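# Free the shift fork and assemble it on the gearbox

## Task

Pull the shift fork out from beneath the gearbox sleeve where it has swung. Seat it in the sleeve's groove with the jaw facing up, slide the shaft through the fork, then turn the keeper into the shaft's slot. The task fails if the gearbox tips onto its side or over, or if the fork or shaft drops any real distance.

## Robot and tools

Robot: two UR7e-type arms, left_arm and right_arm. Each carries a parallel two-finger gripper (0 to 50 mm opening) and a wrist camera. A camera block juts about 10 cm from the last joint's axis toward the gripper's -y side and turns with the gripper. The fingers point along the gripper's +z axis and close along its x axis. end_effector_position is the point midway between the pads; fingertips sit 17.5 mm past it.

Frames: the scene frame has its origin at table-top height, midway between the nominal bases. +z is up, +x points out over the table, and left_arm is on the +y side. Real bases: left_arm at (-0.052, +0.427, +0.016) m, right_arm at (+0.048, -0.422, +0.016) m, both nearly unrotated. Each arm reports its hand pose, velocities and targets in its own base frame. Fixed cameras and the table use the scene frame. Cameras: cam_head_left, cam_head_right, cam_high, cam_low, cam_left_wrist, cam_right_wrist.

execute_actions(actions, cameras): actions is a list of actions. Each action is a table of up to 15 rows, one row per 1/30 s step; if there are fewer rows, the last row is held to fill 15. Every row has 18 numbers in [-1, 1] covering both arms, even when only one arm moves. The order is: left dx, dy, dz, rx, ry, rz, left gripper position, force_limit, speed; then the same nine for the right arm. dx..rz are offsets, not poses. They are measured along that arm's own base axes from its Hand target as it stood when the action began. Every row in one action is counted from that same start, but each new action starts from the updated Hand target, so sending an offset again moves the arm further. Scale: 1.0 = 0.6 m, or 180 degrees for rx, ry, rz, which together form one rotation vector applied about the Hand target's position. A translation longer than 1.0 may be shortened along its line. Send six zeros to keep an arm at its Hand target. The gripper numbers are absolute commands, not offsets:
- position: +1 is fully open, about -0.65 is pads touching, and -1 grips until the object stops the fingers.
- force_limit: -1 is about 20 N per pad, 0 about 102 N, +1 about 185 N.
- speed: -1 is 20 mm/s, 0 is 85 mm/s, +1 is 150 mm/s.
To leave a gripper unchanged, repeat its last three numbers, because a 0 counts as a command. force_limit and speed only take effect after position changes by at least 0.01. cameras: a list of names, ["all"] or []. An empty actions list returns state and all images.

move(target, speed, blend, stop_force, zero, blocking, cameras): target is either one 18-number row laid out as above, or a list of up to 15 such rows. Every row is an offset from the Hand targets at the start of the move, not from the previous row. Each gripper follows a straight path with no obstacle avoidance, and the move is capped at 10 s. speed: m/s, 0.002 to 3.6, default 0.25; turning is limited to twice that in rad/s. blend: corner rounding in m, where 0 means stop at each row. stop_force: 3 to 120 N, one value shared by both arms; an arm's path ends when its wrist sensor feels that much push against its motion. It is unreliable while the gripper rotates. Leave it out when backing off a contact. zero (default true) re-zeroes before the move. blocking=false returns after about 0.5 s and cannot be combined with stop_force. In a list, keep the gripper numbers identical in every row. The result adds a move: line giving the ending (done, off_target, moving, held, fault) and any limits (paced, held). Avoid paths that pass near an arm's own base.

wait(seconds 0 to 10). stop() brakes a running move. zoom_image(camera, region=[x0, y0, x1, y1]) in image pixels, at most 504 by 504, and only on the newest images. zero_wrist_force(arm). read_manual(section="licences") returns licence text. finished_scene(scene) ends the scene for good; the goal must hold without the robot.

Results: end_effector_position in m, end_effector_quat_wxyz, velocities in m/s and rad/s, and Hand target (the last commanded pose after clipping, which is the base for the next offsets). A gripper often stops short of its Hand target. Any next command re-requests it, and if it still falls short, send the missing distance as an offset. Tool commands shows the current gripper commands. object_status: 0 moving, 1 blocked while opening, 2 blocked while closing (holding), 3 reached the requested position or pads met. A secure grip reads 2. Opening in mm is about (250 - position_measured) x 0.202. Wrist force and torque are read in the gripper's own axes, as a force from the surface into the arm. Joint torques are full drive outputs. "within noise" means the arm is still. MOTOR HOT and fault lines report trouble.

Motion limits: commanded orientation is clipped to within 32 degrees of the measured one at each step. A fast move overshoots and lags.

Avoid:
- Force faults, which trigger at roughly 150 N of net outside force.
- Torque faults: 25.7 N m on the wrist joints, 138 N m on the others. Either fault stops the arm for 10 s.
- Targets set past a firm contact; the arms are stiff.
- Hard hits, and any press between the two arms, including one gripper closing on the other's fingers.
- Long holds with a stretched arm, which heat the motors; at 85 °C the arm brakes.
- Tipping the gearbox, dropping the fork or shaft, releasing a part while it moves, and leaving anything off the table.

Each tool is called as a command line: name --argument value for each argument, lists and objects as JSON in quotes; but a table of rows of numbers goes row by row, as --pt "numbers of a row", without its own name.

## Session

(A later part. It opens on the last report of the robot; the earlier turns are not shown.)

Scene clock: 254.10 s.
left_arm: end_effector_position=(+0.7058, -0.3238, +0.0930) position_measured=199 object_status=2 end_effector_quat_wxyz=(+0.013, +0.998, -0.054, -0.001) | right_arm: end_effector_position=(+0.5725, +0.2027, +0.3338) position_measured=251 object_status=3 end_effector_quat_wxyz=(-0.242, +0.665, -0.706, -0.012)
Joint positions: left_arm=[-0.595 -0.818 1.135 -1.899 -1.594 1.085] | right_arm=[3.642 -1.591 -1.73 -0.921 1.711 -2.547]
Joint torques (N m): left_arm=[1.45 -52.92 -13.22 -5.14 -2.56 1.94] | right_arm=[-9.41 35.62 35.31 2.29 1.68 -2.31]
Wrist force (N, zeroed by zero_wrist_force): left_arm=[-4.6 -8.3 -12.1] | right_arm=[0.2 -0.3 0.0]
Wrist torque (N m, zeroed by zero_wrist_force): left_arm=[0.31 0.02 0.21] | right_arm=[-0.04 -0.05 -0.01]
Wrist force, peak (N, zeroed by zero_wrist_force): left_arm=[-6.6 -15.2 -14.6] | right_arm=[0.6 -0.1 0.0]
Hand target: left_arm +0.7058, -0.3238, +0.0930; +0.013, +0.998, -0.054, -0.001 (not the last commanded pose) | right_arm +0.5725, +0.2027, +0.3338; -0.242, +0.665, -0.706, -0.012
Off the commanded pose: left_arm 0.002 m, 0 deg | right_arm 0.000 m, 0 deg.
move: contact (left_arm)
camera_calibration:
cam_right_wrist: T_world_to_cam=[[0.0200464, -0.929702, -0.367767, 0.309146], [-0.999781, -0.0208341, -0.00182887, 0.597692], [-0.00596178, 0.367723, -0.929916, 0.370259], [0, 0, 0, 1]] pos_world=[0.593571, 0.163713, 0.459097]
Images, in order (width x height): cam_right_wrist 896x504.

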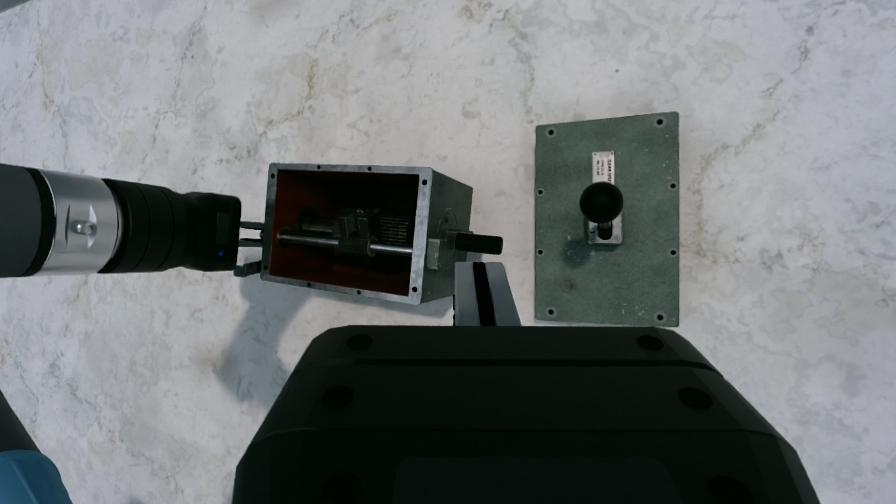

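move --pt "0 0 0 0 0 0 -0.1 -0.3 -0.5 0 0 0 0 0 0 -1 -1 0" --pt "0 0 0.065 0 0 0 -0.1 -0.3 -0.5 0 0 0 0 0 0 -1 -1 0" --pt "0.0 0.01 0.12 0.00828 -0.00098 -0.00278 -0.1 -0.3 -0.5 0 0 0 0 0 0 -1 -1 0" --speed '[0.05, 0.08, 0.15]' --blend '[0, 0.01, 0]' --cameras '["cam_left_wrist", "cam_right_wrist"]'

zoom_image --camera "cam_left_wrist" --region '[380, 200, 540, 320]'

zoom_image --camera "cam_right_wrist" --region '[225, 150, 445, 310]'

Scene clock: 256.10 s.
left_arm: end_effector_position=(+0.7058, -0.3178, +0.1650) position_measured=167 object_status=3 end_effector_quat_wxyz=(+0.000, +0.998, -0.059, +0.000) | right_arm: end_effector_position=(+0.5725, +0.2027, +0.3338) position_measured=251 object_status=3 end_effector_quat_wxyz=(-0.242, +0.665, -0.706, -0.012)
Joint positions: left_arm=[-0.596 -0.865 1.024 -1.73 -1.57 1.092] | right_arm=[3.642 -1.591 -1.73 -0.921 1.711 -2.547]
Joint torques (N m): left_arm=[-8.59 -59.63 -32.92 -1.33 1.39 2.09] | right_arm=[-8.56 36.53 34.87 2.59 1.78 -2.31]
Wrist force (N, zeroed by zero_wrist_force): left_arm=[-0.9 1.9 0.7] | right_arm=[0.3 -0.2 -0.2]
Wrist torque (N m, zeroed by zero_wrist_force): left_arm=[0.31 0.15 0.10] | right_arm=[-0.02 -0.06 -0.01]
Wrist force, peak (N, zeroed by zero_wrist_force): left_arm=[-4.7 -8.5 -12.2] | right_arm=[0.5 -0.3 0.0]
Hand target: left_arm +0.7058, -0.3178, +0.1650; +0.000, +0.998, -0.059, +0.000 | right_arm +0.5725, +0.2027, +0.3338; -0.242, +0.665, -0.706, -0.012
Off the commanded pose: left_arm 0.000 m, 0 deg | right_arm 0.000 m, 0 deg.
move: done
camera_calibration:
cam_left_wrist: T_world_to_cam=[[0.994474, -0.104592, 0.00900472, -0.728554], [-0.100788, -0.927257, 0.360605, -0.27172], [-0.0293668, -0.35952, -0.932675, 0.195808], [0, 0, 0, 1]] pos_world=[0.702893, -0.257759, 0.28717]
cam_right_wrist: T_world_to_cam=[[0.0200464, -0.929702, -0.367767, 0.309146], [-0.999781, -0.0208341, -0.00182887, 0.597692], [-0.00596178, 0.367723, -0.929916, 0.370259], [0, 0, 0, 1]] pos_world=[0.593571, 0.163713, 0.459097]
Images, in order (width x height): cam_left_wrist 896x504, cam_right_wrist 896x504.

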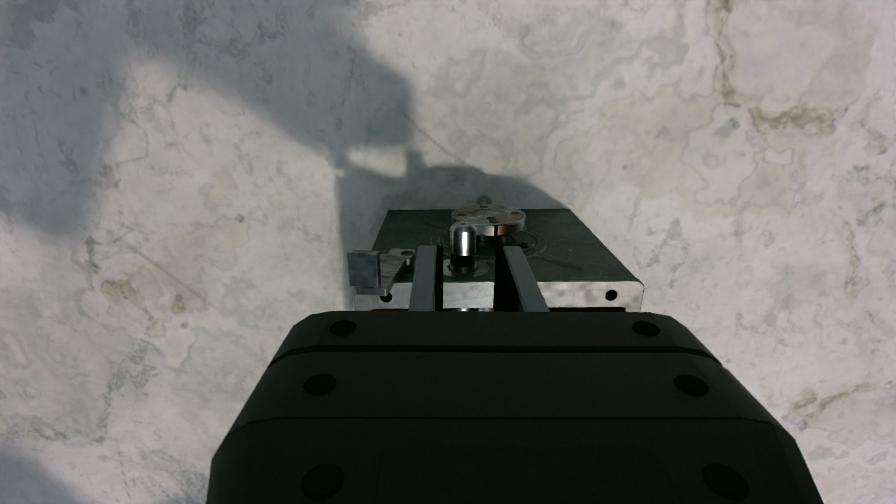

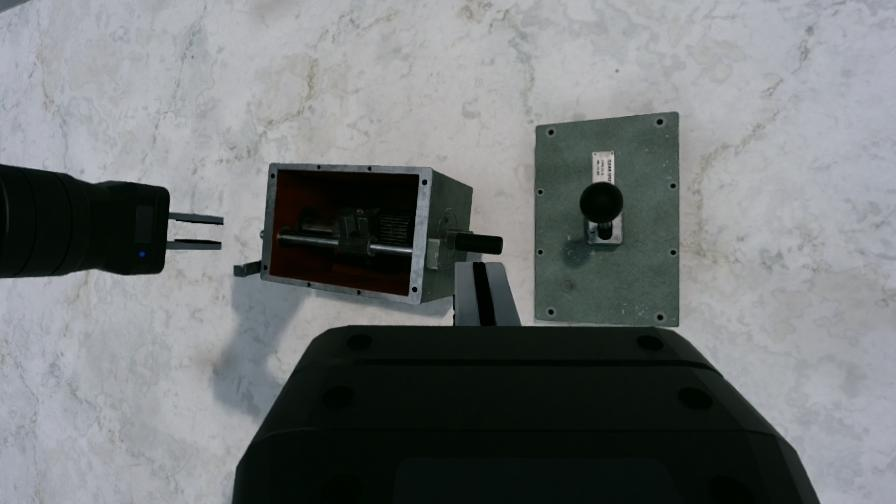

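Scaled by 3.150 from the camera's 896x504 image, which has a finer 1280x720 frame.

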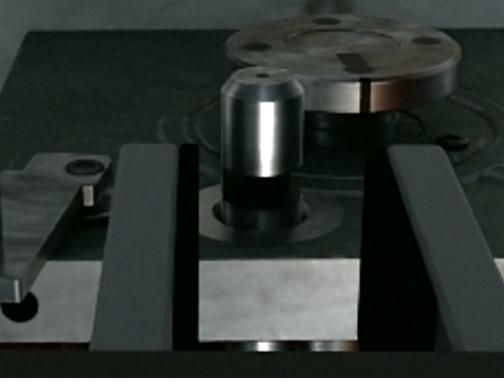

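Scaled by 2.291 from the camera's 896x504 image, which has a finer 1280x720 frame.

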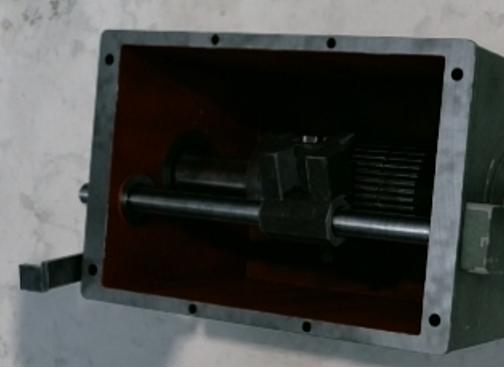

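zoom_image --camera "cam_left_wrist" --region '[436, 215, 496, 285]'

zoom_image --camera "cam_left_wrist" --region '[340, 235, 430, 305]'

Scaled by 7.200 from the camera's 896x504 image, which has a finer 1280x720 frame.

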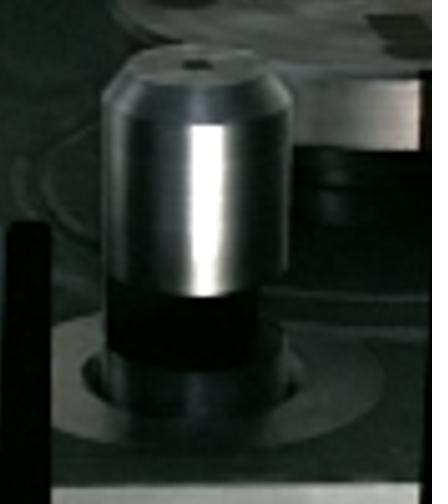

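Scaled by 5.600 from the camera's 896x504 image, which has a finer 1280x720 frame.

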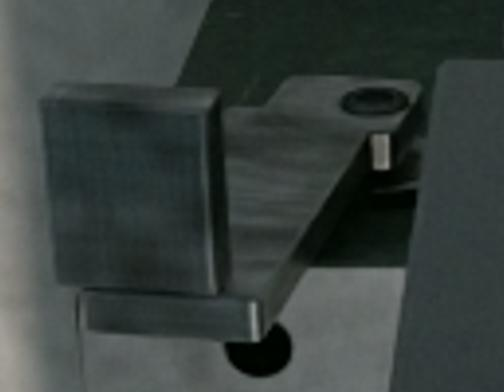

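move --target '[0, 0, 0, 0, 0, 0, -0.1, -0.3, -0.5, 0.1125, 0.2138, -0.1897, -0.1108, 0.1098, -0.0097, 0.3, -1, 0]' --speed 0.2 --cameras '["cam_right_wrist"]'

Scene clock: 259.90 s.
left_arm: end_effector_position=(+0.7058, -0.3178, +0.1650) position_measured=167 object_status=3 end_effector_quat_wxyz=(+0.000, +0.998, -0.059, +0.000) | right_arm: end_effector_position=(+0.6400, +0.3310, +0.2199) position_measured=107 object_status=3 end_effector_quat_wxyz=(+0.000, -0.674, +0.738, -0.001)
Joint positions: left_arm=[-0.596 -0.865 1.024 -1.729 -1.57 1.092] | right_arm=[3.805 -2.113 -1.15 -1.45 1.57 -2.387]
Joint torques (N m): left_arm=[-9.05 -57.45 -32.49 -1.55 1.29 1.95] | right_arm=[9.26 38.19 36.36 1.75 -1.37 2.53]
Wrist force (N, zeroed by zero_wrist_force): left_arm=[-1.3 2.5 1.1] | right_arm=[-0.5 -1.1 0.7]
Wrist torque (N m, zeroed by zero_wrist_force): left_arm=[0.41 0.19 0.11] | right_arm=[-0.10 0.04 0.03]
Wrist force, peak (N, zeroed by zero_wrist_force): left_arm=[-1.3 2.6 1.0] | right_arm=[-1.5 -1.6 1.6]
Hand target: left_arm +0.7058, -0.3178, +0.1650; +0.000, +0.998, -0.059, +0.000 | right_arm +0.6400, +0.3310, +0.2199; +0.000, -0.674, +0.738, -0.001
Off the commanded pose: left_arm 0.000 m, 0 deg | right_arm 0.000 m, 0 deg.
move: done
camera_calibration:
cam_right_wrist: T_world_to_cam=[[-0.0774159, -0.996878, -0.0155022, 0.392317], [-0.941045, 0.0679266, 0.331391, 0.52733], [-0.329304, 0.0402432, -0.943366, 0.535937], [0, 0, 0, 1]] pos_world=[0.703099, 0.333705, 0.336914]
Images, in order (width x height): cam_right_wrist 896x504.

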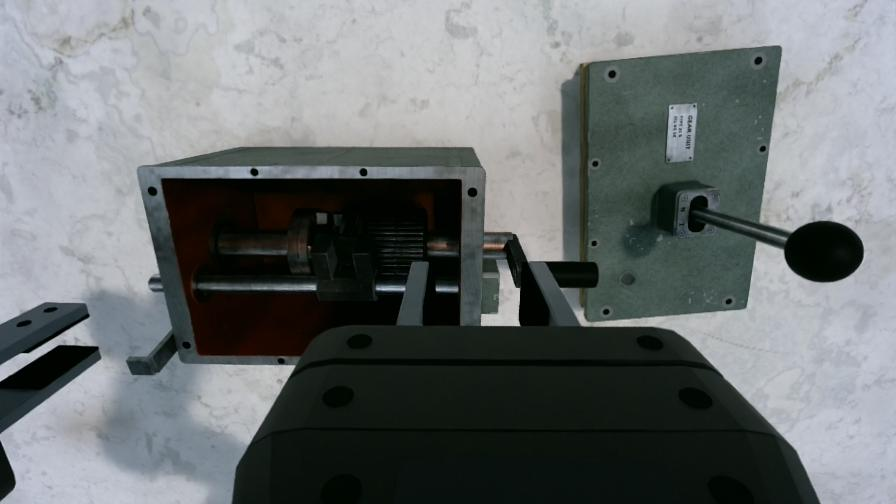

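move --pt "0 0 0 0 0 0 -0.1 -0.3 -0.5 0.0033 -0.0058 -0.14 0 0 0 0.3 -1 0" --pt "0 0 0 0 0 0 -0.1 -0.3 -0.5 0.0033 -0.0058 -0.2048 0 0 0 0.3 -1 0" --speed '[0.12, 0.05]' --stop_force 10 --cameras '["cam_right_wrist"]'

zoom_image --camera "cam_right_wrist" --region '[390, 190, 560, 330]'

Scene clock: 262.70 s.
left_arm: end_effector_position=(+0.7058, -0.3178, +0.1650) position_measured=167 object_status=3 end_effector_quat_wxyz=(+0.000, +0.998, -0.059, +0.000) | right_arm: end_effector_position=(+0.6420, +0.3275, +0.0971) position_measured=107 object_status=3 end_effector_quat_wxyz=(+0.000, -0.674, +0.738, -0.001)
Joint positions: left_arm=[-0.596 -0.865 1.024 -1.729 -1.57 1.092] | right_arm=[3.8 -2.191 -1.348 -1.174 1.57 -2.393]
Joint torques (N m): left_arm=[-8.5 -54.92 -32.56 -1.51 1.24 2.01] | right_arm=[-9.04 38.06 14.12 4.02 -1.84 -2.65]
Wrist force (N, zeroed by zero_wrist_force): left_arm=[-1.0 2.0 1.0] | right_arm=[-0.3 -1.0 0.7]
Wrist torque (N m, zeroed by zero_wrist_force): left_arm=[0.33 0.17 0.10] | right_arm=[-0.07 0.01 0.13]
Wrist force, peak (N, zeroed by zero_wrist_force): left_arm=[-1.1 2.5 1.1] | right_arm=[0.1 -1.1 2.0]
Hand target: left_arm +0.7058, -0.3178, +0.1650; +0.000, +0.998, -0.059, +0.000 | right_arm +0.6420, +0.3275, +0.0971; +0.000, -0.674, +0.738, -0.001
Off the commanded pose: left_arm 0.000 m, 0 deg | right_arm 0.000 m, 0 deg.
move: done
camera_calibration:
cam_right_wrist: T_world_to_cam=[[-0.0774137, -0.996879, -0.0154949, 0.387174], [-0.941014, 0.0679231, 0.33148, 0.570132], [-0.329393, 0.040242, -0.943335, 0.42085], [0, 0, 0, 1]] pos_world=[0.705099, 0.330305, 0.214014]
Images, in order (width x height): cam_right_wrist 896x504.

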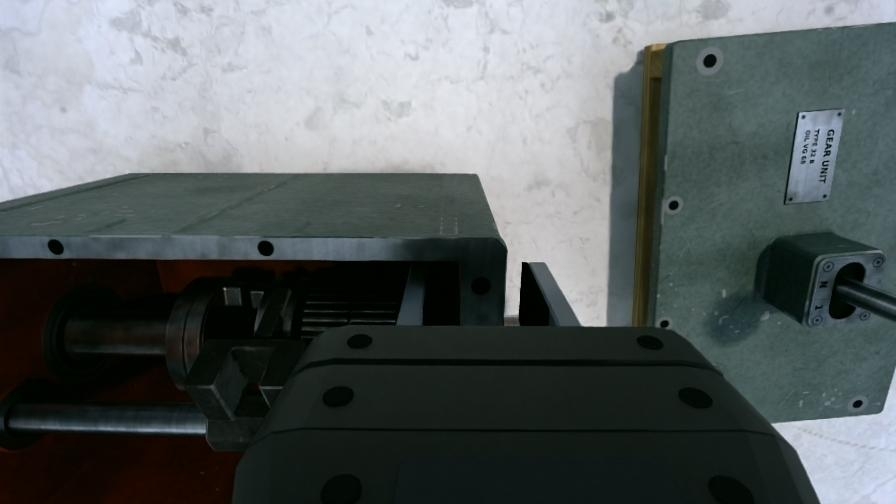

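Scaled by 2.965 from the camera's 896x504 image, which has a finer 1280x720 frame.

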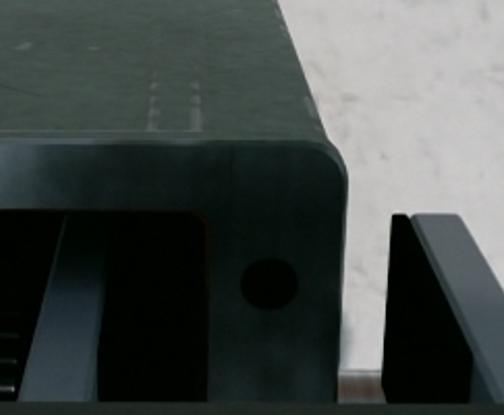

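move --pt "0 0 0 0 0 0 -0.1 -0.3 -0.5 0 -0.0032 0 0 0 0 0.3 -1 0" --pt "0 0 0 0 0 0 -0.1 -0.3 -0.5 0 -0.0032 0 0 0 0 -1 -0.5 -0.8" --speed 0.03 --cameras '["cam_right_wrist"]'

Scene clock: 264.53 s.
left_arm: end_effector_position=(+0.7058, -0.3178, +0.1650) position_measured=167 object_status=3 end_effector_quat_wxyz=(+0.000, +0.998, -0.059, +0.000) | right_arm: end_effector_position=(+0.6420, +0.3256, +0.0971) position_measured=193 object_status=2 end_effector_quat_wxyz=(+0.000, -0.674, +0.738, -0.001)
Joint positions: left_arm=[-0.596 -0.865 1.024 -1.729 -1.57 1.092] | right_arm=[3.798 -2.19 -1.351 -1.172 1.57 -2.395]
Joint torques (N m): left_arm=[-8.94 -52.52 -31.97 -1.43 1.19 1.99] | right_arm=[-9.14 57.26 14.84 1 -1.66 -2.83]
Wrist force (N, zeroed by zero_wrist_force): left_arm=[-1.2 2.4 1.2] | right_arm=[-6.6 -1.9 4.7]
Wrist torque (N m, zeroed by zero_wrist_force): left_arm=[0.39 0.18 0.10] | right_arm=[-0.11 -0.03 0.78]
Wrist force, peak (N, zeroed by zero_wrist_force): left_arm=[-1.1 2.7 1.0] | right_arm=[-11.3 0.7 5.0]
Hand target: left_arm +0.7058, -0.3178, +0.1650; +0.000, +0.998, -0.059, +0.000 | right_arm +0.6420, +0.3256, +0.0971; +0.000, -0.674, +0.738, -0.001
Off the commanded pose: left_arm 0.000 m, 0 deg | right_arm 0.000 m, 0 deg.
move: done
camera_calibration:
cam_right_wrist: T_world_to_cam=[[-0.0774159, -0.996878, -0.0155022, 0.385283], [-0.941045, 0.0679266, 0.331391, 0.570301], [-0.329304, 0.0402432, -0.943366, 0.42087], [0, 0, 0, 1]] pos_world=[0.705099, 0.328405, 0.214014]
Images, in order (width x height): cam_right_wrist 896x504.

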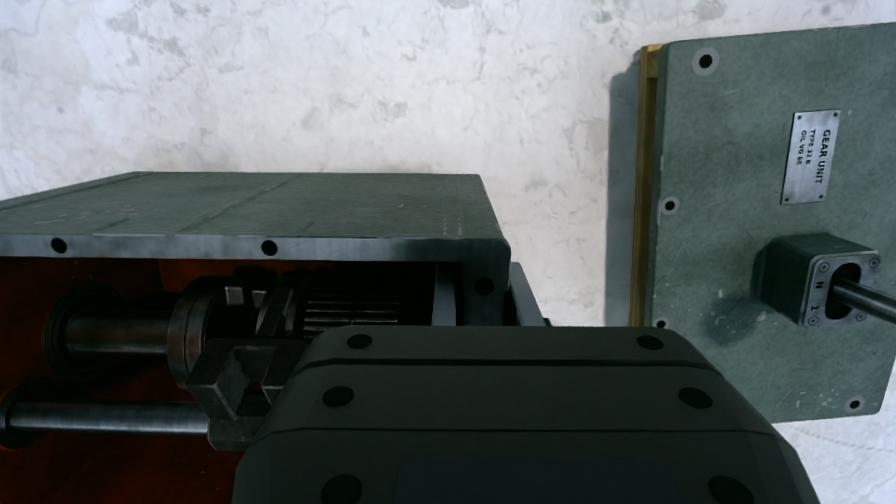

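execute_actions --actions '[]' --cameras '["cam_left_wrist"]'

zoom_image --camera "cam_left_wrist" --region '[436, 215, 496, 285]'

Scene clock: 264.63 s.
left_arm: end_effector_position=(+0.7058, -0.3178, +0.1650) position_measured=167 object_status=3 end_effector_quat_wxyz=(+0.000, +0.998, -0.059, +0.000) | right_arm: end_effector_position=(+0.6420, +0.3256, +0.0971) position_measured=193 object_status=2 end_effector_quat_wxyz=(+0.000, -0.674, +0.738, -0.001)
Joint positions: left_arm=[-0.596 -0.865 1.024 -1.729 -1.57 1.092] | right_arm=[3.798 -2.19 -1.351 -1.172 1.57 -2.395]
Joint velocities: within noise
Joint torques (N m): left_arm=[-8.48 -53.03 -32.31 -1.51 1.22 2] | right_arm=[-8.31 58.07 16.23 1.04 -1.99 -2.57]
Wrist force (N, zeroed by zero_wrist_force): left_arm=[-1.0 2.4 1.1] | right_arm=[-6.7 -1.7 4.8]
Wrist torque (N m, zeroed by zero_wrist_force): left_arm=[0.38 0.16 0.11] | right_arm=[-0.07 -0.02 0.78]
Wrist force, peak (N, zeroed by zero_wrist_force): left_arm=[-1.0 2.4 1.1] | right_arm=[-6.7 -1.7 4.8]
Hand target: left_arm +0.7058, -0.3178, +0.1650; +0.000, +0.998, -0.059, +0.000 | right_arm +0.6420, +0.3256, +0.0971; +0.000, -0.674, +0.738, -0.001
Tool commands: left_gripper/position=-0.1 left_gripper/force_limit=-0.3 left_gripper/speed=-0.5 right_gripper/position=-1.0 right_gripper/force_limit=-0.5 right_gripper/speed=-0.8
Off the commanded pose: left_arm 0.000 m, 0 deg | right_arm 0.000 m, 0 deg.
camera_calibration:
cam_left_wrist: T_world_to_cam=[[0.994474, -0.104596, 0.00899495, -0.728553], [-0.100791, -0.927291, 0.360518, -0.271738], [-0.0293679, -0.359433, -0.932709, 0.195934], [0, 0, 0, 1]] pos_world=[0.702893, -0.257759, 0.28727]
Images, in order (width x height): cam_left_wrist 896x504.

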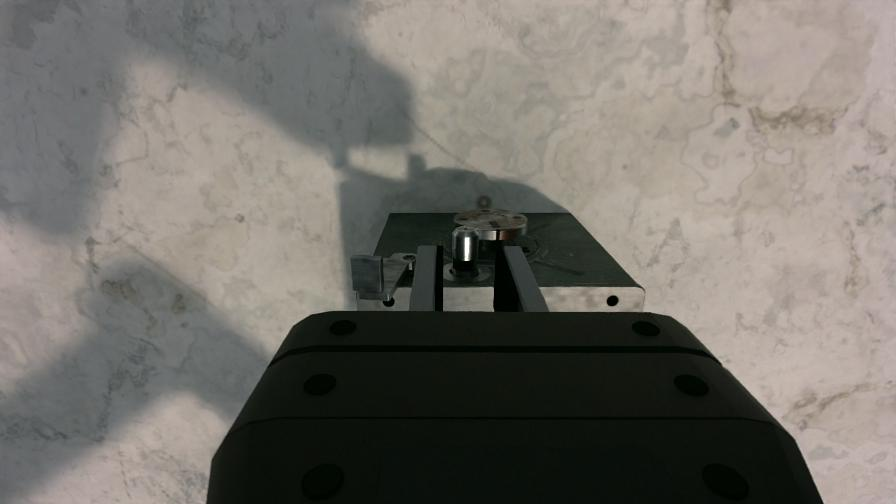

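Scaled by 7.200 from the camera's 896x504 image, which has a finer 1280x720 frame.

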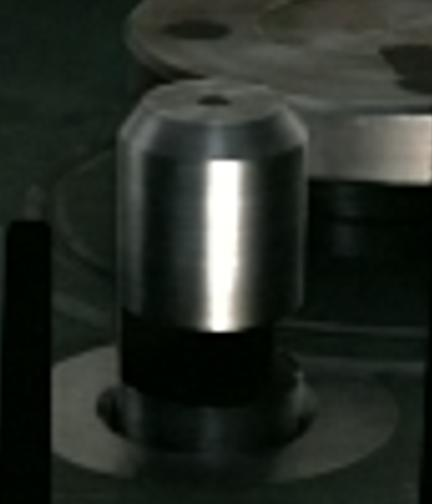

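move --pt "0.0053 0.0463 0 0 0 0 -1 -0.3 -0.5 0 0 0 0 0 0 -1 -0.5 -0.8" --pt "0.0053 0.0463 -0.125 0 0 0 -1 -0.3 -0.5 0 0 0 0 0 0 -1 -0.5 -0.8" --speed '[0.1, 0.12]'

move --target '[-0.0047, -0.0397, 0, 0, 0, 0, -1, -0.3, -0.5, 0, 0, 0, 0, 0, 0, -1, -0.5, -0.8]' --speed 0.012 --stop_force 4 --cameras '["cam_right_wrist"]'

Scene clock: 266.67 s.
left_arm: end_effector_position=(+0.7090, -0.2900, +0.0901) position_measured=252 object_status=3 end_effector_quat_wxyz=(+0.000, +0.998, -0.059, +0.000) | right_arm: end_effector_position=(+0.6420, +0.3256, +0.0971) position_measured=193 object_status=2 end_effector_quat_wxyz=(+0.000, -0.674, +0.738, -0.001)
Joint positions: left_arm=[-0.563 -0.838 1.174 -1.907 -1.57 1.125] | right_arm=[3.798 -2.19 -1.351 -1.172 1.57 -2.395]
Joint torques (N m): left_arm=[7.44 -42.25 -15.58 -4.79 0.2 1.98] | right_arm=[-8.23 56.72 17.85 0.88 -1.68 -2.36]
Wrist force (N, zeroed by zero_wrist_force): left_arm=[-1.2 2.5 1.0] | right_arm=[-6.9 -1.9 3.3]
Wrist torque (N m, zeroed by zero_wrist_force): left_arm=[0.39 0.19 0.05] | right_arm=[-0.09 -0.03 0.78]
Wrist force, peak (N, zeroed by zero_wrist_force): left_arm=[-1.0 3.5 0.9] | right_arm=[-6.8 -1.9 5.1]
Hand target: left_arm +0.7090, -0.2900, +0.0900; +0.000, +0.998, -0.059, +0.000 | right_arm +0.6420, +0.3256, +0.0971; +0.000, -0.674, +0.738, -0.001
Off the commanded pose: left_arm 0.000 m, 0 deg | right_arm 0.000 m, 0 deg.
move: done

Scene clock: 269.53 s.
left_arm: end_effector_position=(+0.7066, -0.3103, +0.0900) position_measured=252 object_status=3 end_effector_quat_wxyz=(+0.000, +0.998, -0.059, +0.000) | right_arm: end_effector_position=(+0.6420, +0.3256, +0.0971) position_measured=193 object_status=2 end_effector_quat_wxyz=(+0.000, -0.674, +0.739, -0.001)
Joint positions: left_arm=[-0.588 -0.824 1.149 -1.896 -1.57 1.101] | right_arm=[3.798 -2.19 -1.351 -1.172 1.57 -2.395]
Joint torques (N m): left_arm=[7.11 -59.53 -15.02 -4.36 -0.36 2.1] | right_arm=[-2 58.79 23.72 2.77 -1.39 -2.22]
Wrist force (N, zeroed by zero_wrist_force): left_arm=[-0.9 2.6 1.4] | right_arm=[-2.0 -3.3 2.5]
Wrist torque (N m, zeroed by zero_wrist_force): left_arm=[0.40 0.14 0.10] | right_arm=[-0.13 -0.04 0.69]
Wrist force, peak (N, zeroed by zero_wrist_force): left_arm=[-1.7 -4.9 1.1] | right_arm=[-6.8 -2.0 5.0]
Hand target: left_arm +0.7066, -0.3103, +0.0900; +0.000, +0.998, -0.059, +0.000 (not the last commanded pose) | right_arm +0.6420, +0.3256, +0.0971; +0.000, -0.674, +0.738, -0.001
Off the commanded pose: left_arm 0.003 m, 0 deg | right_arm 0.000 m, 0 deg.
move: contact (left_arm)
camera_calibration:
cam_right_wrist: T_world_to_cam=[[-0.0774221, -0.996878, -0.015492, 0.385185], [-0.941013, 0.067932, 0.33148, 0.570264], [-0.329393, 0.0402421, -0.943335, 0.42093], [0, 0, 0, 1]] pos_world=[0.705099, 0.328304, 0.214014]
Images, in order (width x height): cam_right_wrist 896x504.

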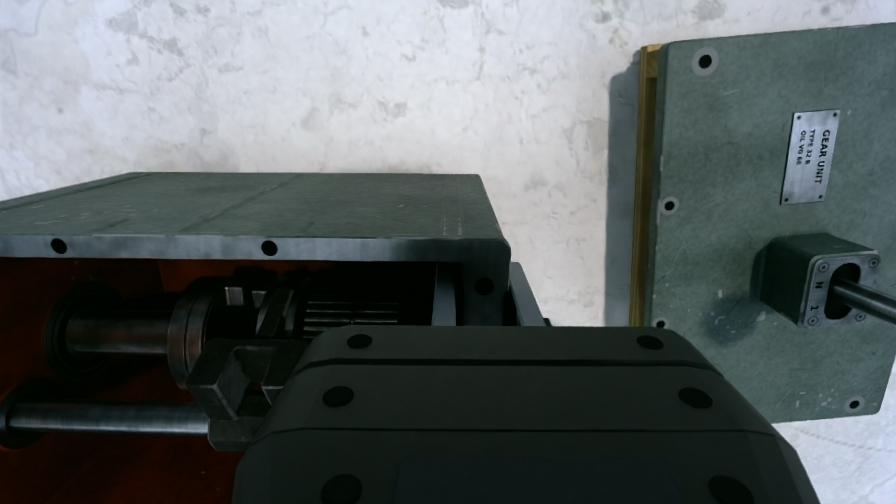

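move --pt "0.002 0.0167 0 0 0 0 -1 -0.3 -0.5 0 0 0 0 0 0 -1 -0.5 -0.8" --pt "0.002 0.0167 0.125 0 0 0 -1 -0.3 -0.5 0 0 0 0 0 0 -1 -0.5 -0.8" --pt "-0.0013 -0.0125 0.125 0 0 0 -0.1 -0.3 -0.5 0 0 0 0 0 0 -1 -0.5 -0.8" --speed '[0.05, 0.15, 0.15]' --blend '[0.004, 0.015, 0]' --cameras '["cam_left_wrist"]'

zoom_image --camera "cam_left_wrist" --region '[436, 215, 496, 285]'

Scene clock: 271.57 s.
left_arm: end_effector_position=(+0.7058, -0.3178, +0.1650) position_measured=167 object_status=3 end_effector_quat_wxyz=(+0.000, +0.998, -0.059, +0.000) | right_arm: end_effector_position=(+0.6420, +0.3256, +0.0971) position_measured=193 object_status=2 end_effector_quat_wxyz=(+0.000, -0.674, +0.738, -0.001)
Joint positions: left_arm=[-0.596 -0.865 1.024 -1.729 -1.57 1.092] | right_arm=[3.798 -2.19 -1.351 -1.172 1.57 -2.395]
Joint torques (N m): left_arm=[-8.87 -42.76 -31.77 -1.46 -1.38 -2.4] | right_arm=[3.85 58.74 27.15 2.75 -0.85 -1.93]
Wrist force (N, zeroed by zero_wrist_force): left_arm=[-1.2 2.4 0.9] | right_arm=[-2.2 -3.3 1.5]
Wrist torque (N m, zeroed by zero_wrist_force): left_arm=[0.40 0.19 0.17] | right_arm=[-0.13 -0.05 0.70]
Wrist force, peak (N, zeroed by zero_wrist_force): left_arm=[-1.1 3.9 0.4] | right_arm=[-1.9 -3.5 3.5]
Hand target: left_arm +0.7058, -0.3178, +0.1650; +0.000, +0.998, -0.059, +0.000 | right_arm +0.6420, +0.3256, +0.0971; +0.000, -0.674, +0.738, -0.001
Off the commanded pose: left_arm 0.000 m, 0 deg | right_arm 0.000 m, 0 deg.
move: done; blend cut to 0.0088 m at target 2
camera_calibration:
cam_left_wrist: T_world_to_cam=[[0.994474, -0.104596, 0.00899495, -0.728564], [-0.100791, -0.927291, 0.360518, -0.271831], [-0.0293679, -0.359433, -0.932709, 0.195898], [0, 0, 0, 1]] pos_world=[0.702893, -0.257859, 0.28727]
Images, in order (width x height): cam_left_wrist 896x504.

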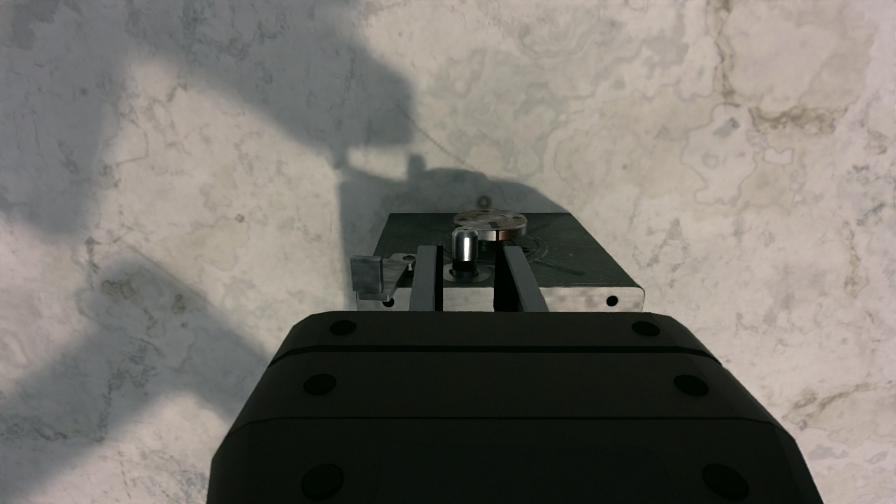

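Scaled by 7.200 from the camera's 896x504 image, which has a finer 1280x720 frame.

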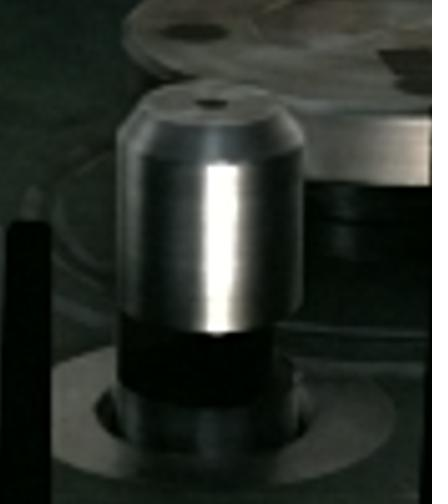

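move --pt "0.0033 0.0292 0 0 0 0 -1 -0.3 -0.5 0 0 0 0 0 0 -1 -0.5 -0.8" --pt "0.0033 0.0292 -0.125 0 0 0 -1 -0.3 -0.5 0 0 0 0 0 0 -1 -0.5 -0.8" --pt "0.0018 0.0155 -0.125 0 0 0 -1 -0.3 -0.5 0 0 0 0 0 0 -1 -0.5 -0.8" --speed '[0.1, 0.12, 0.05]'

move --target '[-0.00095, -0.008, 0, 0, 0, 0, -1, -0.3, -0.5, 0, 0, 0, 0, 0, 0, -1, -0.5, -0.8]' --speed 0.01 --stop_force 14

Scene clock: 273.87 s.
left_arm: end_effector_position=(+0.7069, -0.3084, +0.0900) position_measured=252 object_status=3 end_effector_quat_wxyz=(+0.000, +0.998, -0.059, +0.000) | right_arm: end_effector_position=(+0.6420, +0.3256, +0.0971) position_measured=193 object_status=2 end_effector_quat_wxyz=(+0.000, -0.674, +0.738, -0.001)
Joint positions: left_arm=[-0.585 -0.825 1.151 -1.897 -1.57 1.103] | right_arm=[3.798 -2.19 -1.351 -1.172 1.57 -2.395]
Joint torques (N m): left_arm=[-9.64 -42.55 -31.98 -1.45 0.9 -2.38] | right_arm=[3.25 59.37 28.92 2.65 -0.43 -1.74]
Wrist force (N, zeroed by zero_wrist_force): left_arm=[-1.1 2.3 0.9] | right_arm=[-1.9 -3.4 3.0]
Wrist torque (N m, zeroed by zero_wrist_force): left_arm=[0.38 0.17 0.12] | right_arm=[-0.15 -0.04 0.69]
Wrist force, peak (N, zeroed by zero_wrist_force): left_arm=[-1.6 3.5 1.4] | right_arm=[-2.0 -3.4 3.3]
Hand target: left_arm +0.7069, -0.3085, +0.0900; +0.000, +0.998, -0.059, +0.000 | right_arm +0.6420, +0.3256, +0.0971; +0.000, -0.674, +0.738, -0.001
Off the commanded pose: left_arm 0.000 m, 0 deg | right_arm 0.000 m, 0 deg.
move: done

Scene clock: 275.27 s.
left_arm: end_effector_position=(+0.7066, -0.3111, +0.0900) position_measured=252 object_status=3 end_effector_quat_wxyz=(+0.000, +0.998, -0.059, +0.000) | right_arm: end_effector_position=(+0.6420, +0.3256, +0.0971) position_measured=193 object_status=2 end_effector_quat_wxyz=(+0.000, -0.674, +0.738, -0.001)
Joint positions: left_arm=[-0.588 -0.823 1.147 -1.895 -1.57 1.1] | right_arm=[3.798 -2.19 -1.351 -1.172 1.57 -2.395]
Joint torques (N m): left_arm=[3.28 -60.33 -16.54 -4.56 -2.7 2.04] | right_arm=[4.6 54.84 29.3 2.86 1.44 -1.92]
Wrist force (N, zeroed by zero_wrist_force): left_arm=[-1.0 -4.5 2.8] | right_arm=[6.5 -4.5 1.5]
Wrist torque (N m, zeroed by zero_wrist_force): left_arm=[0.29 0.15 0.08] | right_arm=[-0.16 -0.05 0.51]
Wrist force, peak (N, zeroed by zero_wrist_force): left_arm=[-2.7 -13.6 0.9] | right_arm=[6.8 -5.0 1.1]
Hand target: left_arm +0.7066, -0.3111, +0.0900; +0.000, +0.998, -0.059, +0.000 (not the last commanded pose) | right_arm +0.6420, +0.3256, +0.0971; +0.000, -0.674, +0.738, -0.001
Off the commanded pose: left_arm 0.002 m, 0 deg | right_arm 0.000 m, 0 deg.
move: contact (left_arm)

move --pt "0.002 0.0167 0 0 0 0 -1 -0.3 -0.5 0 0 0 0 0 0 -1 -0.5 -0.8" --pt "0.002 0.0167 0.125 0 0 0 -1 -0.3 -0.5 0 0 0 0 0 0 -1 -0.5 -0.8" --pt "-0.0013 -0.0112 0.125 0 0 0 -0.1 -0.3 -0.5 0 0 0 0 0 0 -1 -0.5 -0.8" --speed '[0.05, 0.15, 0.15]' --blend '[0.004, 0.015, 0]' --cameras '["cam_left_wrist"]'

zoom_image --camera "cam_left_wrist" --region '[436, 215, 496, 285]'

zoom_image --camera "cam_left_wrist" --region '[345, 240, 425, 310]'

Scene clock: 277.33 s.
left_arm: end_effector_position=(+0.7058, -0.3178, +0.1650) position_measured=167 object_status=3 end_effector_quat_wxyz=(+0.000, +0.998, -0.059, +0.000) | right_arm: end_effector_position=(+0.6420, +0.3256, +0.0971) position_measured=193 object_status=2 end_effector_quat_wxyz=(+0.000, -0.674, +0.738, -0.001)
Joint positions: left_arm=[-0.596 -0.865 1.024 -1.729 -1.57 1.092] | right_arm=[3.798 -2.19 -1.351 -1.172 1.57 -2.395]
Joint torques (N m): left_arm=[-9.05 -42.74 -32.18 -1.54 -1.33 -2.2] | right_arm=[3.4 48.42 27.94 2.83 3.03 -1.78]
Wrist force (N, zeroed by zero_wrist_force): left_arm=[-1.7 1.3 0.7] | right_arm=[6.3 -4.9 -0.1]
Wrist torque (N m, zeroed by zero_wrist_force): left_arm=[0.23 0.27 0.18] | right_arm=[-0.21 -0.08 0.51]
Wrist force, peak (N, zeroed by zero_wrist_force): left_arm=[-1.2 -4.9 1.3] | right_arm=[6.8 -4.9 1.7]
Hand target: left_arm +0.7058, -0.3178, +0.1650; +0.000, +0.998, -0.059, +0.000 | right_arm +0.6420, +0.3256, +0.0971; +0.000, -0.674, +0.738, -0.001
Off the commanded pose: left_arm 0.000 m, 0 deg | right_arm 0.000 m, 0 deg.
move: done; blend cut to 0.0084 m at target 2
camera_calibration:
cam_left_wrist: T_world_to_cam=[[0.994487, -0.104469, 0.00902922, -0.72855], [-0.100691, -0.927385, 0.360303, -0.271864], [-0.0292669, -0.359226, -0.932792, 0.195904], [0, 0, 0, 1]] pos_world=[0.702893, -0.25786, 0.287269]
Images, in order (width x height): cam_left_wrist 896x504.

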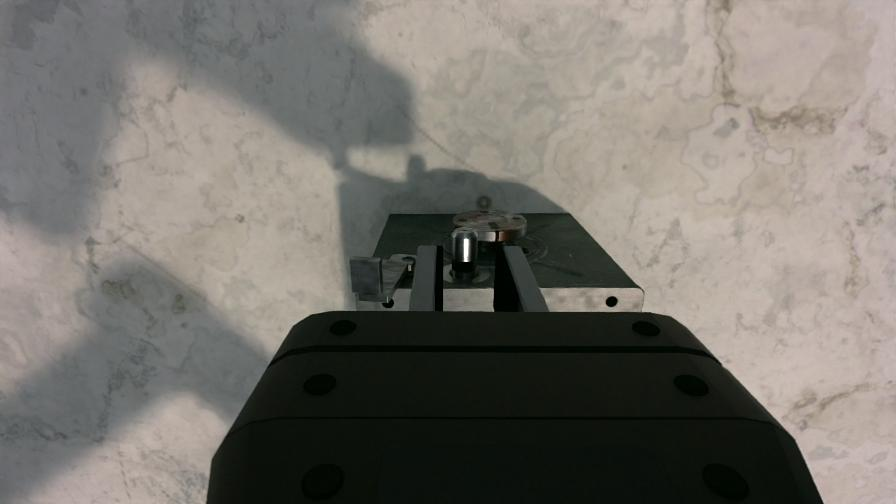

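Scaled by 7.200 from the camera's 896x504 image, which has a finer 1280x720 frame.

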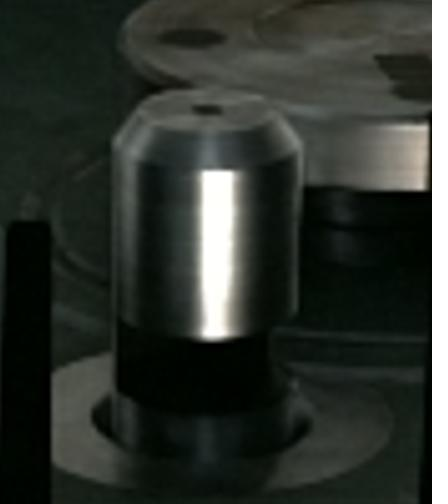

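Scaled by 6.300 from the camera's 896x504 image, which has a finer 1280x720 frame.

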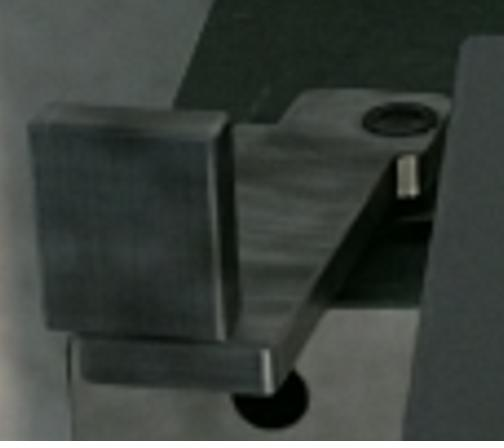

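move --pt "-0.1145 0.0013 0.0083 0 0 0 -1 -0.3 -0.5 0 0 0 0 0 0 -1 -0.5 -0.8" --pt "-0.1145 0.0013 -0.0497 0 0 0 -1 -0.3 -0.5 0 0 0 0 0 0 -1 -0.5 -0.8" --speed '[0.12, 0.06]' --cameras '["cam_left_wrist", "cam_right_wrist"]'

zoom_image --camera "cam_left_wrist" --region '[420, 200, 600, 320]'

Scene clock: 280.17 s.
left_arm: end_effector_position=(+0.6371, -0.3170, +0.1352) position_measured=252 object_status=3 end_effector_quat_wxyz=(+0.000, +0.998, -0.059, +0.000) | right_arm: end_effector_position=(+0.6420, +0.3256, +0.0971) position_measured=193 object_status=2 end_effector_quat_wxyz=(+0.000, -0.674, +0.738, -0.001)
Joint positions: left_arm=[-0.65 -1.004 1.333 -1.9 -1.57 1.038] | right_arm=[3.798 -2.19 -1.351 -1.172 1.57 -2.395]
Joint torques (N m): left_arm=[-8.8 -37.1 -15.61 -4.79 1.37 -2.27] | right_arm=[2.98 39.76 28.99 2.56 2.97 -1.53]
Wrist force (N, zeroed by zero_wrist_force): left_arm=[-1.8 1.6 1.3] | right_arm=[6.7 -4.8 1.8]
Wrist torque (N m, zeroed by zero_wrist_force): left_arm=[0.23 0.30 0.12] | right_arm=[-0.21 -0.08 0.51]
Wrist force, peak (N, zeroed by zero_wrist_force): left_arm=[-3.0 1.6 1.1] | right_arm=[6.9 -4.8 1.8]
Hand target: left_arm +0.6371, -0.3170, +0.1352; +0.000, +0.998, -0.059, +0.000 | right_arm +0.6420, +0.3256, +0.0971; +0.000, -0.674, +0.738, -0.001
Off the commanded pose: left_arm 0.000 m, 0 deg | right_arm 0.000 m, 0 deg.
move: done
camera_calibration:
cam_left_wrist: T_world_to_cam=[[0.994487, -0.104469, 0.00902922, -0.659876], [-0.100691, -0.927385, 0.360303, -0.267303], [-0.0292669, -0.359226, -0.932792, 0.166383], [0, 0, 0, 1]] pos_world=[0.634193, -0.25706, 0.257469]
cam_right_wrist: T_world_to_cam=[[-0.0774137, -0.996879, -0.0154949, 0.38528], [-0.941014, 0.0679231, 0.33148, 0.570261], [-0.329393, 0.040242, -0.943335, 0.420926], [0, 0, 0, 1]] pos_world=[0.705099, 0.328405, 0.214014]
Images, in order (width x height): cam_left_wrist 896x504, cam_right_wrist 896x504.

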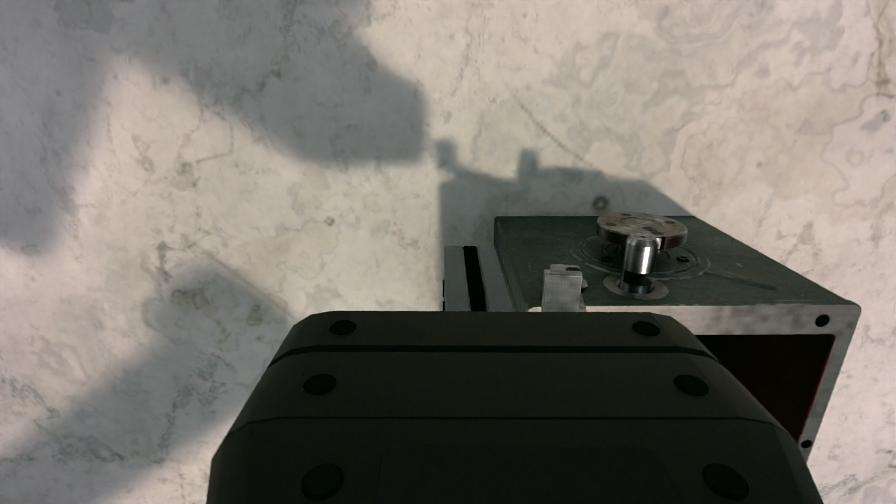

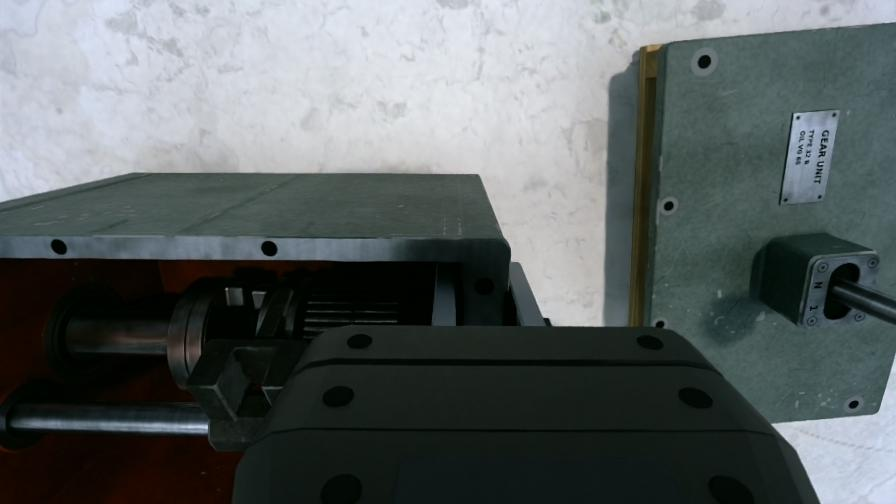

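Scaled by 2.800 from the camera's 896x504 image, which has a finer 1280x720 frame.

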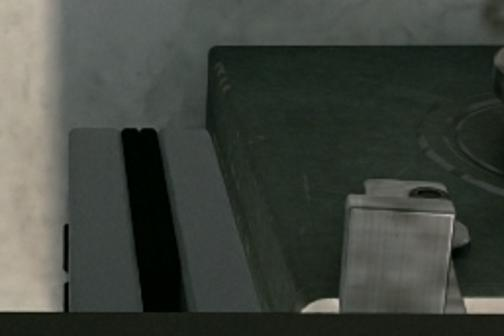

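move --pt "0.0192 -0.0022 0 0 0 0 -1 -0.3 -0.5 0 0 0 0 0 0 -1 -0.5 -0.8" --pt "0.0592 -0.0070 0.0032 0 0 0 -1 -0.3 -0.5 0 0 0 0 0 0 -1 -0.5 -0.8" --pt "0.0797 -0.0093 -0.0007 0 0 0 -1 -0.3 -0.5 0 0 0 0 0 0 -1 -0.5 -0.8" --speed 0.04 --blend '[0.003, 0.003, 0]' --stop_force 10 --cameras '["cam_left_wrist"]'

zoom_image --camera "cam_left_wrist" --region '[400, 200, 600, 320]'

Scene clock: 281.90 s.
left_arm: end_effector_position=(+0.6545, -0.3189, +0.1355) position_measured=252 object_status=3 end_effector_quat_wxyz=(+0.000, +0.998, -0.059, +0.000) | right_arm: end_effector_position=(+0.6420, +0.3256, +0.0971) position_measured=193 object_status=2 end_effector_quat_wxyz=(+0.000, -0.674, +0.738, +0.000)
Joint positions: left_arm=[-0.638 -0.965 1.269 -1.874 -1.57 1.05] | right_arm=[3.798 -2.19 -1.351 -1.172 1.57 -2.395]
Joint torques (N m): left_arm=[-8.47 -55.01 -15.34 -4.73 0.34 -2.34] | right_arm=[3.29 39.45 27.45 2.65 0.14 -1.5]
Wrist force (N, zeroed by zero_wrist_force): left_arm=[-1.6 1.0 1.1] | right_arm=[-0.7 -7.7 4.3]
Wrist torque (N m, zeroed by zero_wrist_force): left_arm=[0.13 0.24 0.12] | right_arm=[-0.19 -0.05 1.10]
Wrist force, peak (N, zeroed by zero_wrist_force): left_arm=[-12.8 -0.1 0.8] | right_arm=[-0.8 -7.8 4.7]
Hand target: left_arm +0.6545, -0.3189, +0.1355; +0.000, +0.998, -0.059, +0.000 (not the last commanded pose) | right_arm +0.6420, +0.3256, +0.0971; +0.000, -0.674, +0.738, -0.001
Off the commanded pose: left_arm 0.031 m, 0 deg | right_arm 0.000 m, 0 deg.
move: contact (left_arm); path passed 1 of 3 targets
camera_calibration:
cam_left_wrist: T_world_to_cam=[[0.994495, -0.10441, 0.0088778, -0.677244], [-0.100587, -0.92746, 0.36014, -0.267569], [-0.0293685, -0.35905, -0.932856, 0.166579], [0, 0, 0, 1]] pos_world=[0.651493, -0.259061, 0.257769]
Images, in order (width x height): cam_left_wrist 896x504.

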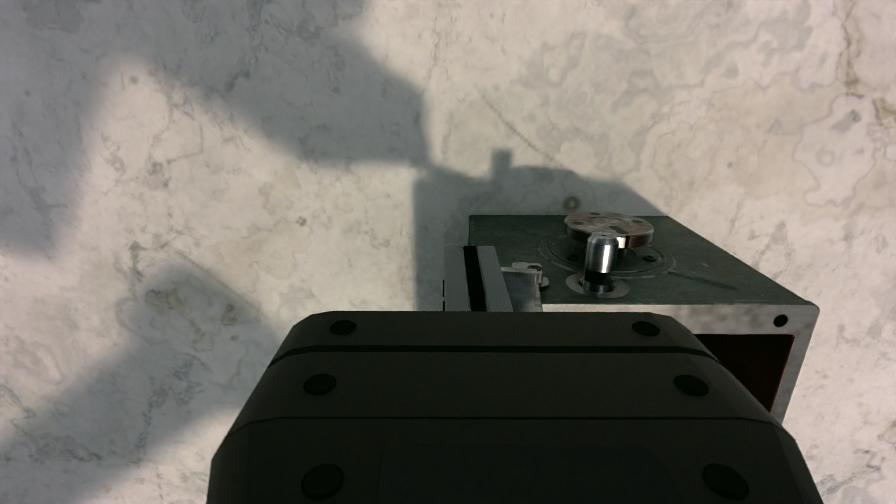

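Scaled by 2.520 from the camera's 896x504 image, which has a finer 1280x720 frame.

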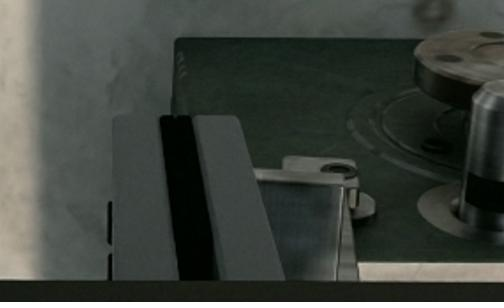

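move --target '[0, 0, 0, 0, 0, 0, -1, -0.3, -0.5, 0, 0, 0, 0, 0, 0, -0.98, 0.1, -0.8]' --speed 0.04

move --pt "0.0302 -0.0038 0.0027 0 0 0 -1 -0.3 -0.5 0 0 0 0 0 0 -0.98 0.1 -0.8" --pt "0.0507 -0.0062 -0.0012 0 0 0 -1 -0.3 -0.5 0 0 0 0 0 0 -0.98 0.1 -0.8" --speed 0.03 --blend '[0.003, 0]' --stop_force 20 --cameras '["cam_left_wrist"]'

zoom_image --camera "cam_left_wrist" --region '[400, 200, 600, 320]'

Scene clock: 282.70 s.
left_arm: end_effector_position=(+0.6545, -0.3189, +0.1355) position_measured=252 object_status=3 end_effector_quat_wxyz=(+0.000, +0.998, -0.059, +0.000) | right_arm: end_effector_position=(+0.6420, +0.3256, +0.0971) position_measured=194 object_status=2 end_effector_quat_wxyz=(+0.000, -0.674, +0.738, -0.001)
Joint positions: left_arm=[-0.638 -0.965 1.269 -1.874 -1.57 1.05] | right_arm=[3.798 -2.19 -1.351 -1.172 1.57 -2.395]
Joint torques (N m): left_arm=[-9.2 -55.04 -15.25 -4.6 -0.41 -2.34] | right_arm=[3.75 41.1 28.42 2.76 -1.1 -1.56]
Wrist force (N, zeroed by zero_wrist_force): left_arm=[-1.5 1.1 1.0] | right_arm=[-2.4 -6.6 5.3]
Wrist torque (N m, zeroed by zero_wrist_force): left_arm=[0.16 0.23 0.11] | right_arm=[-0.20 -0.03 1.06]
Wrist force, peak (N, zeroed by zero_wrist_force): left_arm=[-1.9 1.2 1.2] | right_arm=[-2.2 -8.2 5.1]
Hand target: left_arm +0.6545, -0.3189, +0.1355; +0.000, +0.998, -0.059, +0.000 | right_arm +0.6420, +0.3256, +0.0971; +0.000, -0.674, +0.738, -0.001
Off the commanded pose: left_arm 0.000 m, 0 deg | right_arm 0.000 m, 0 deg.
move: done

Scene clock: 284.60 s.
left_arm: end_effector_position=(+0.6849, -0.3227, +0.1348) position_measured=252 object_status=3 end_effector_quat_wxyz=(+0.000, +0.998, -0.059, +0.000) | right_arm: end_effector_position=(+0.6420, +0.3256, +0.0971) position_measured=194 object_status=2 end_effector_quat_wxyz=(+0.000, -0.674, +0.738, -0.001)
Joint positions: left_arm=[-0.617 -0.894 1.151 -1.828 -1.57 1.071] | right_arm=[3.798 -2.19 -1.351 -1.172 1.57 -2.395]
Joint torques (N m): left_arm=[9.6 -37.45 -32.03 -3.23 0.24 1.95] | right_arm=[2.6 41.38 29.18 2.74 -0.45 -1.32]
Wrist force (N, zeroed by zero_wrist_force): left_arm=[-11.3 1.3 -4.9] | right_arm=[0.7 -6.0 4.6]
Wrist torque (N m, zeroed by zero_wrist_force): left_arm=[0.16 0.16 0.15] | right_arm=[-0.21 -0.09 1.22]
Wrist force, peak (N, zeroed by zero_wrist_force): left_arm=[-12.3 0.7 -5.0] | right_arm=[-2.5 -6.7 4.9]
Hand target: left_arm +0.6849, -0.3227, +0.1348; +0.000, +0.998, -0.059, +0.000 | right_arm +0.6420, +0.3256, +0.0971; +0.000, -0.674, +0.738, -0.001
Off the commanded pose: left_arm 0.000 m, 0 deg | right_arm 0.000 m, 0 deg.
move: done
camera_calibration:
cam_left_wrist: T_world_to_cam=[[0.994495, -0.104411, 0.0088781, -0.707956], [-0.100588, -0.92746, 0.36014, -0.26768], [-0.0293685, -0.35905, -0.932856, 0.165493], [0, 0, 0, 1]] pos_world=[0.681993, -0.262761, 0.257069]
Images, in order (width x height): cam_left_wrist 896x504.

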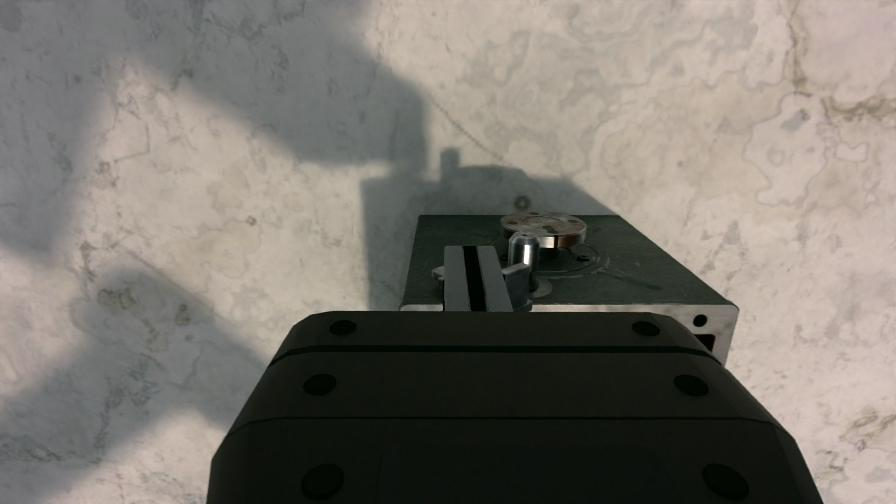

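Scaled by 2.520 from the camera's 896x504 image, which has a finer 1280x720 frame.

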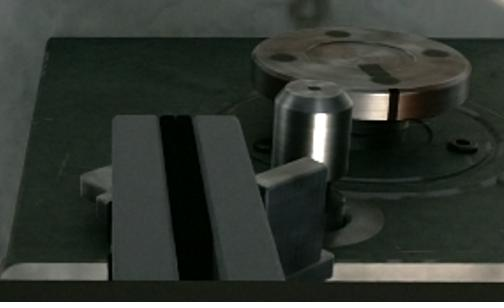

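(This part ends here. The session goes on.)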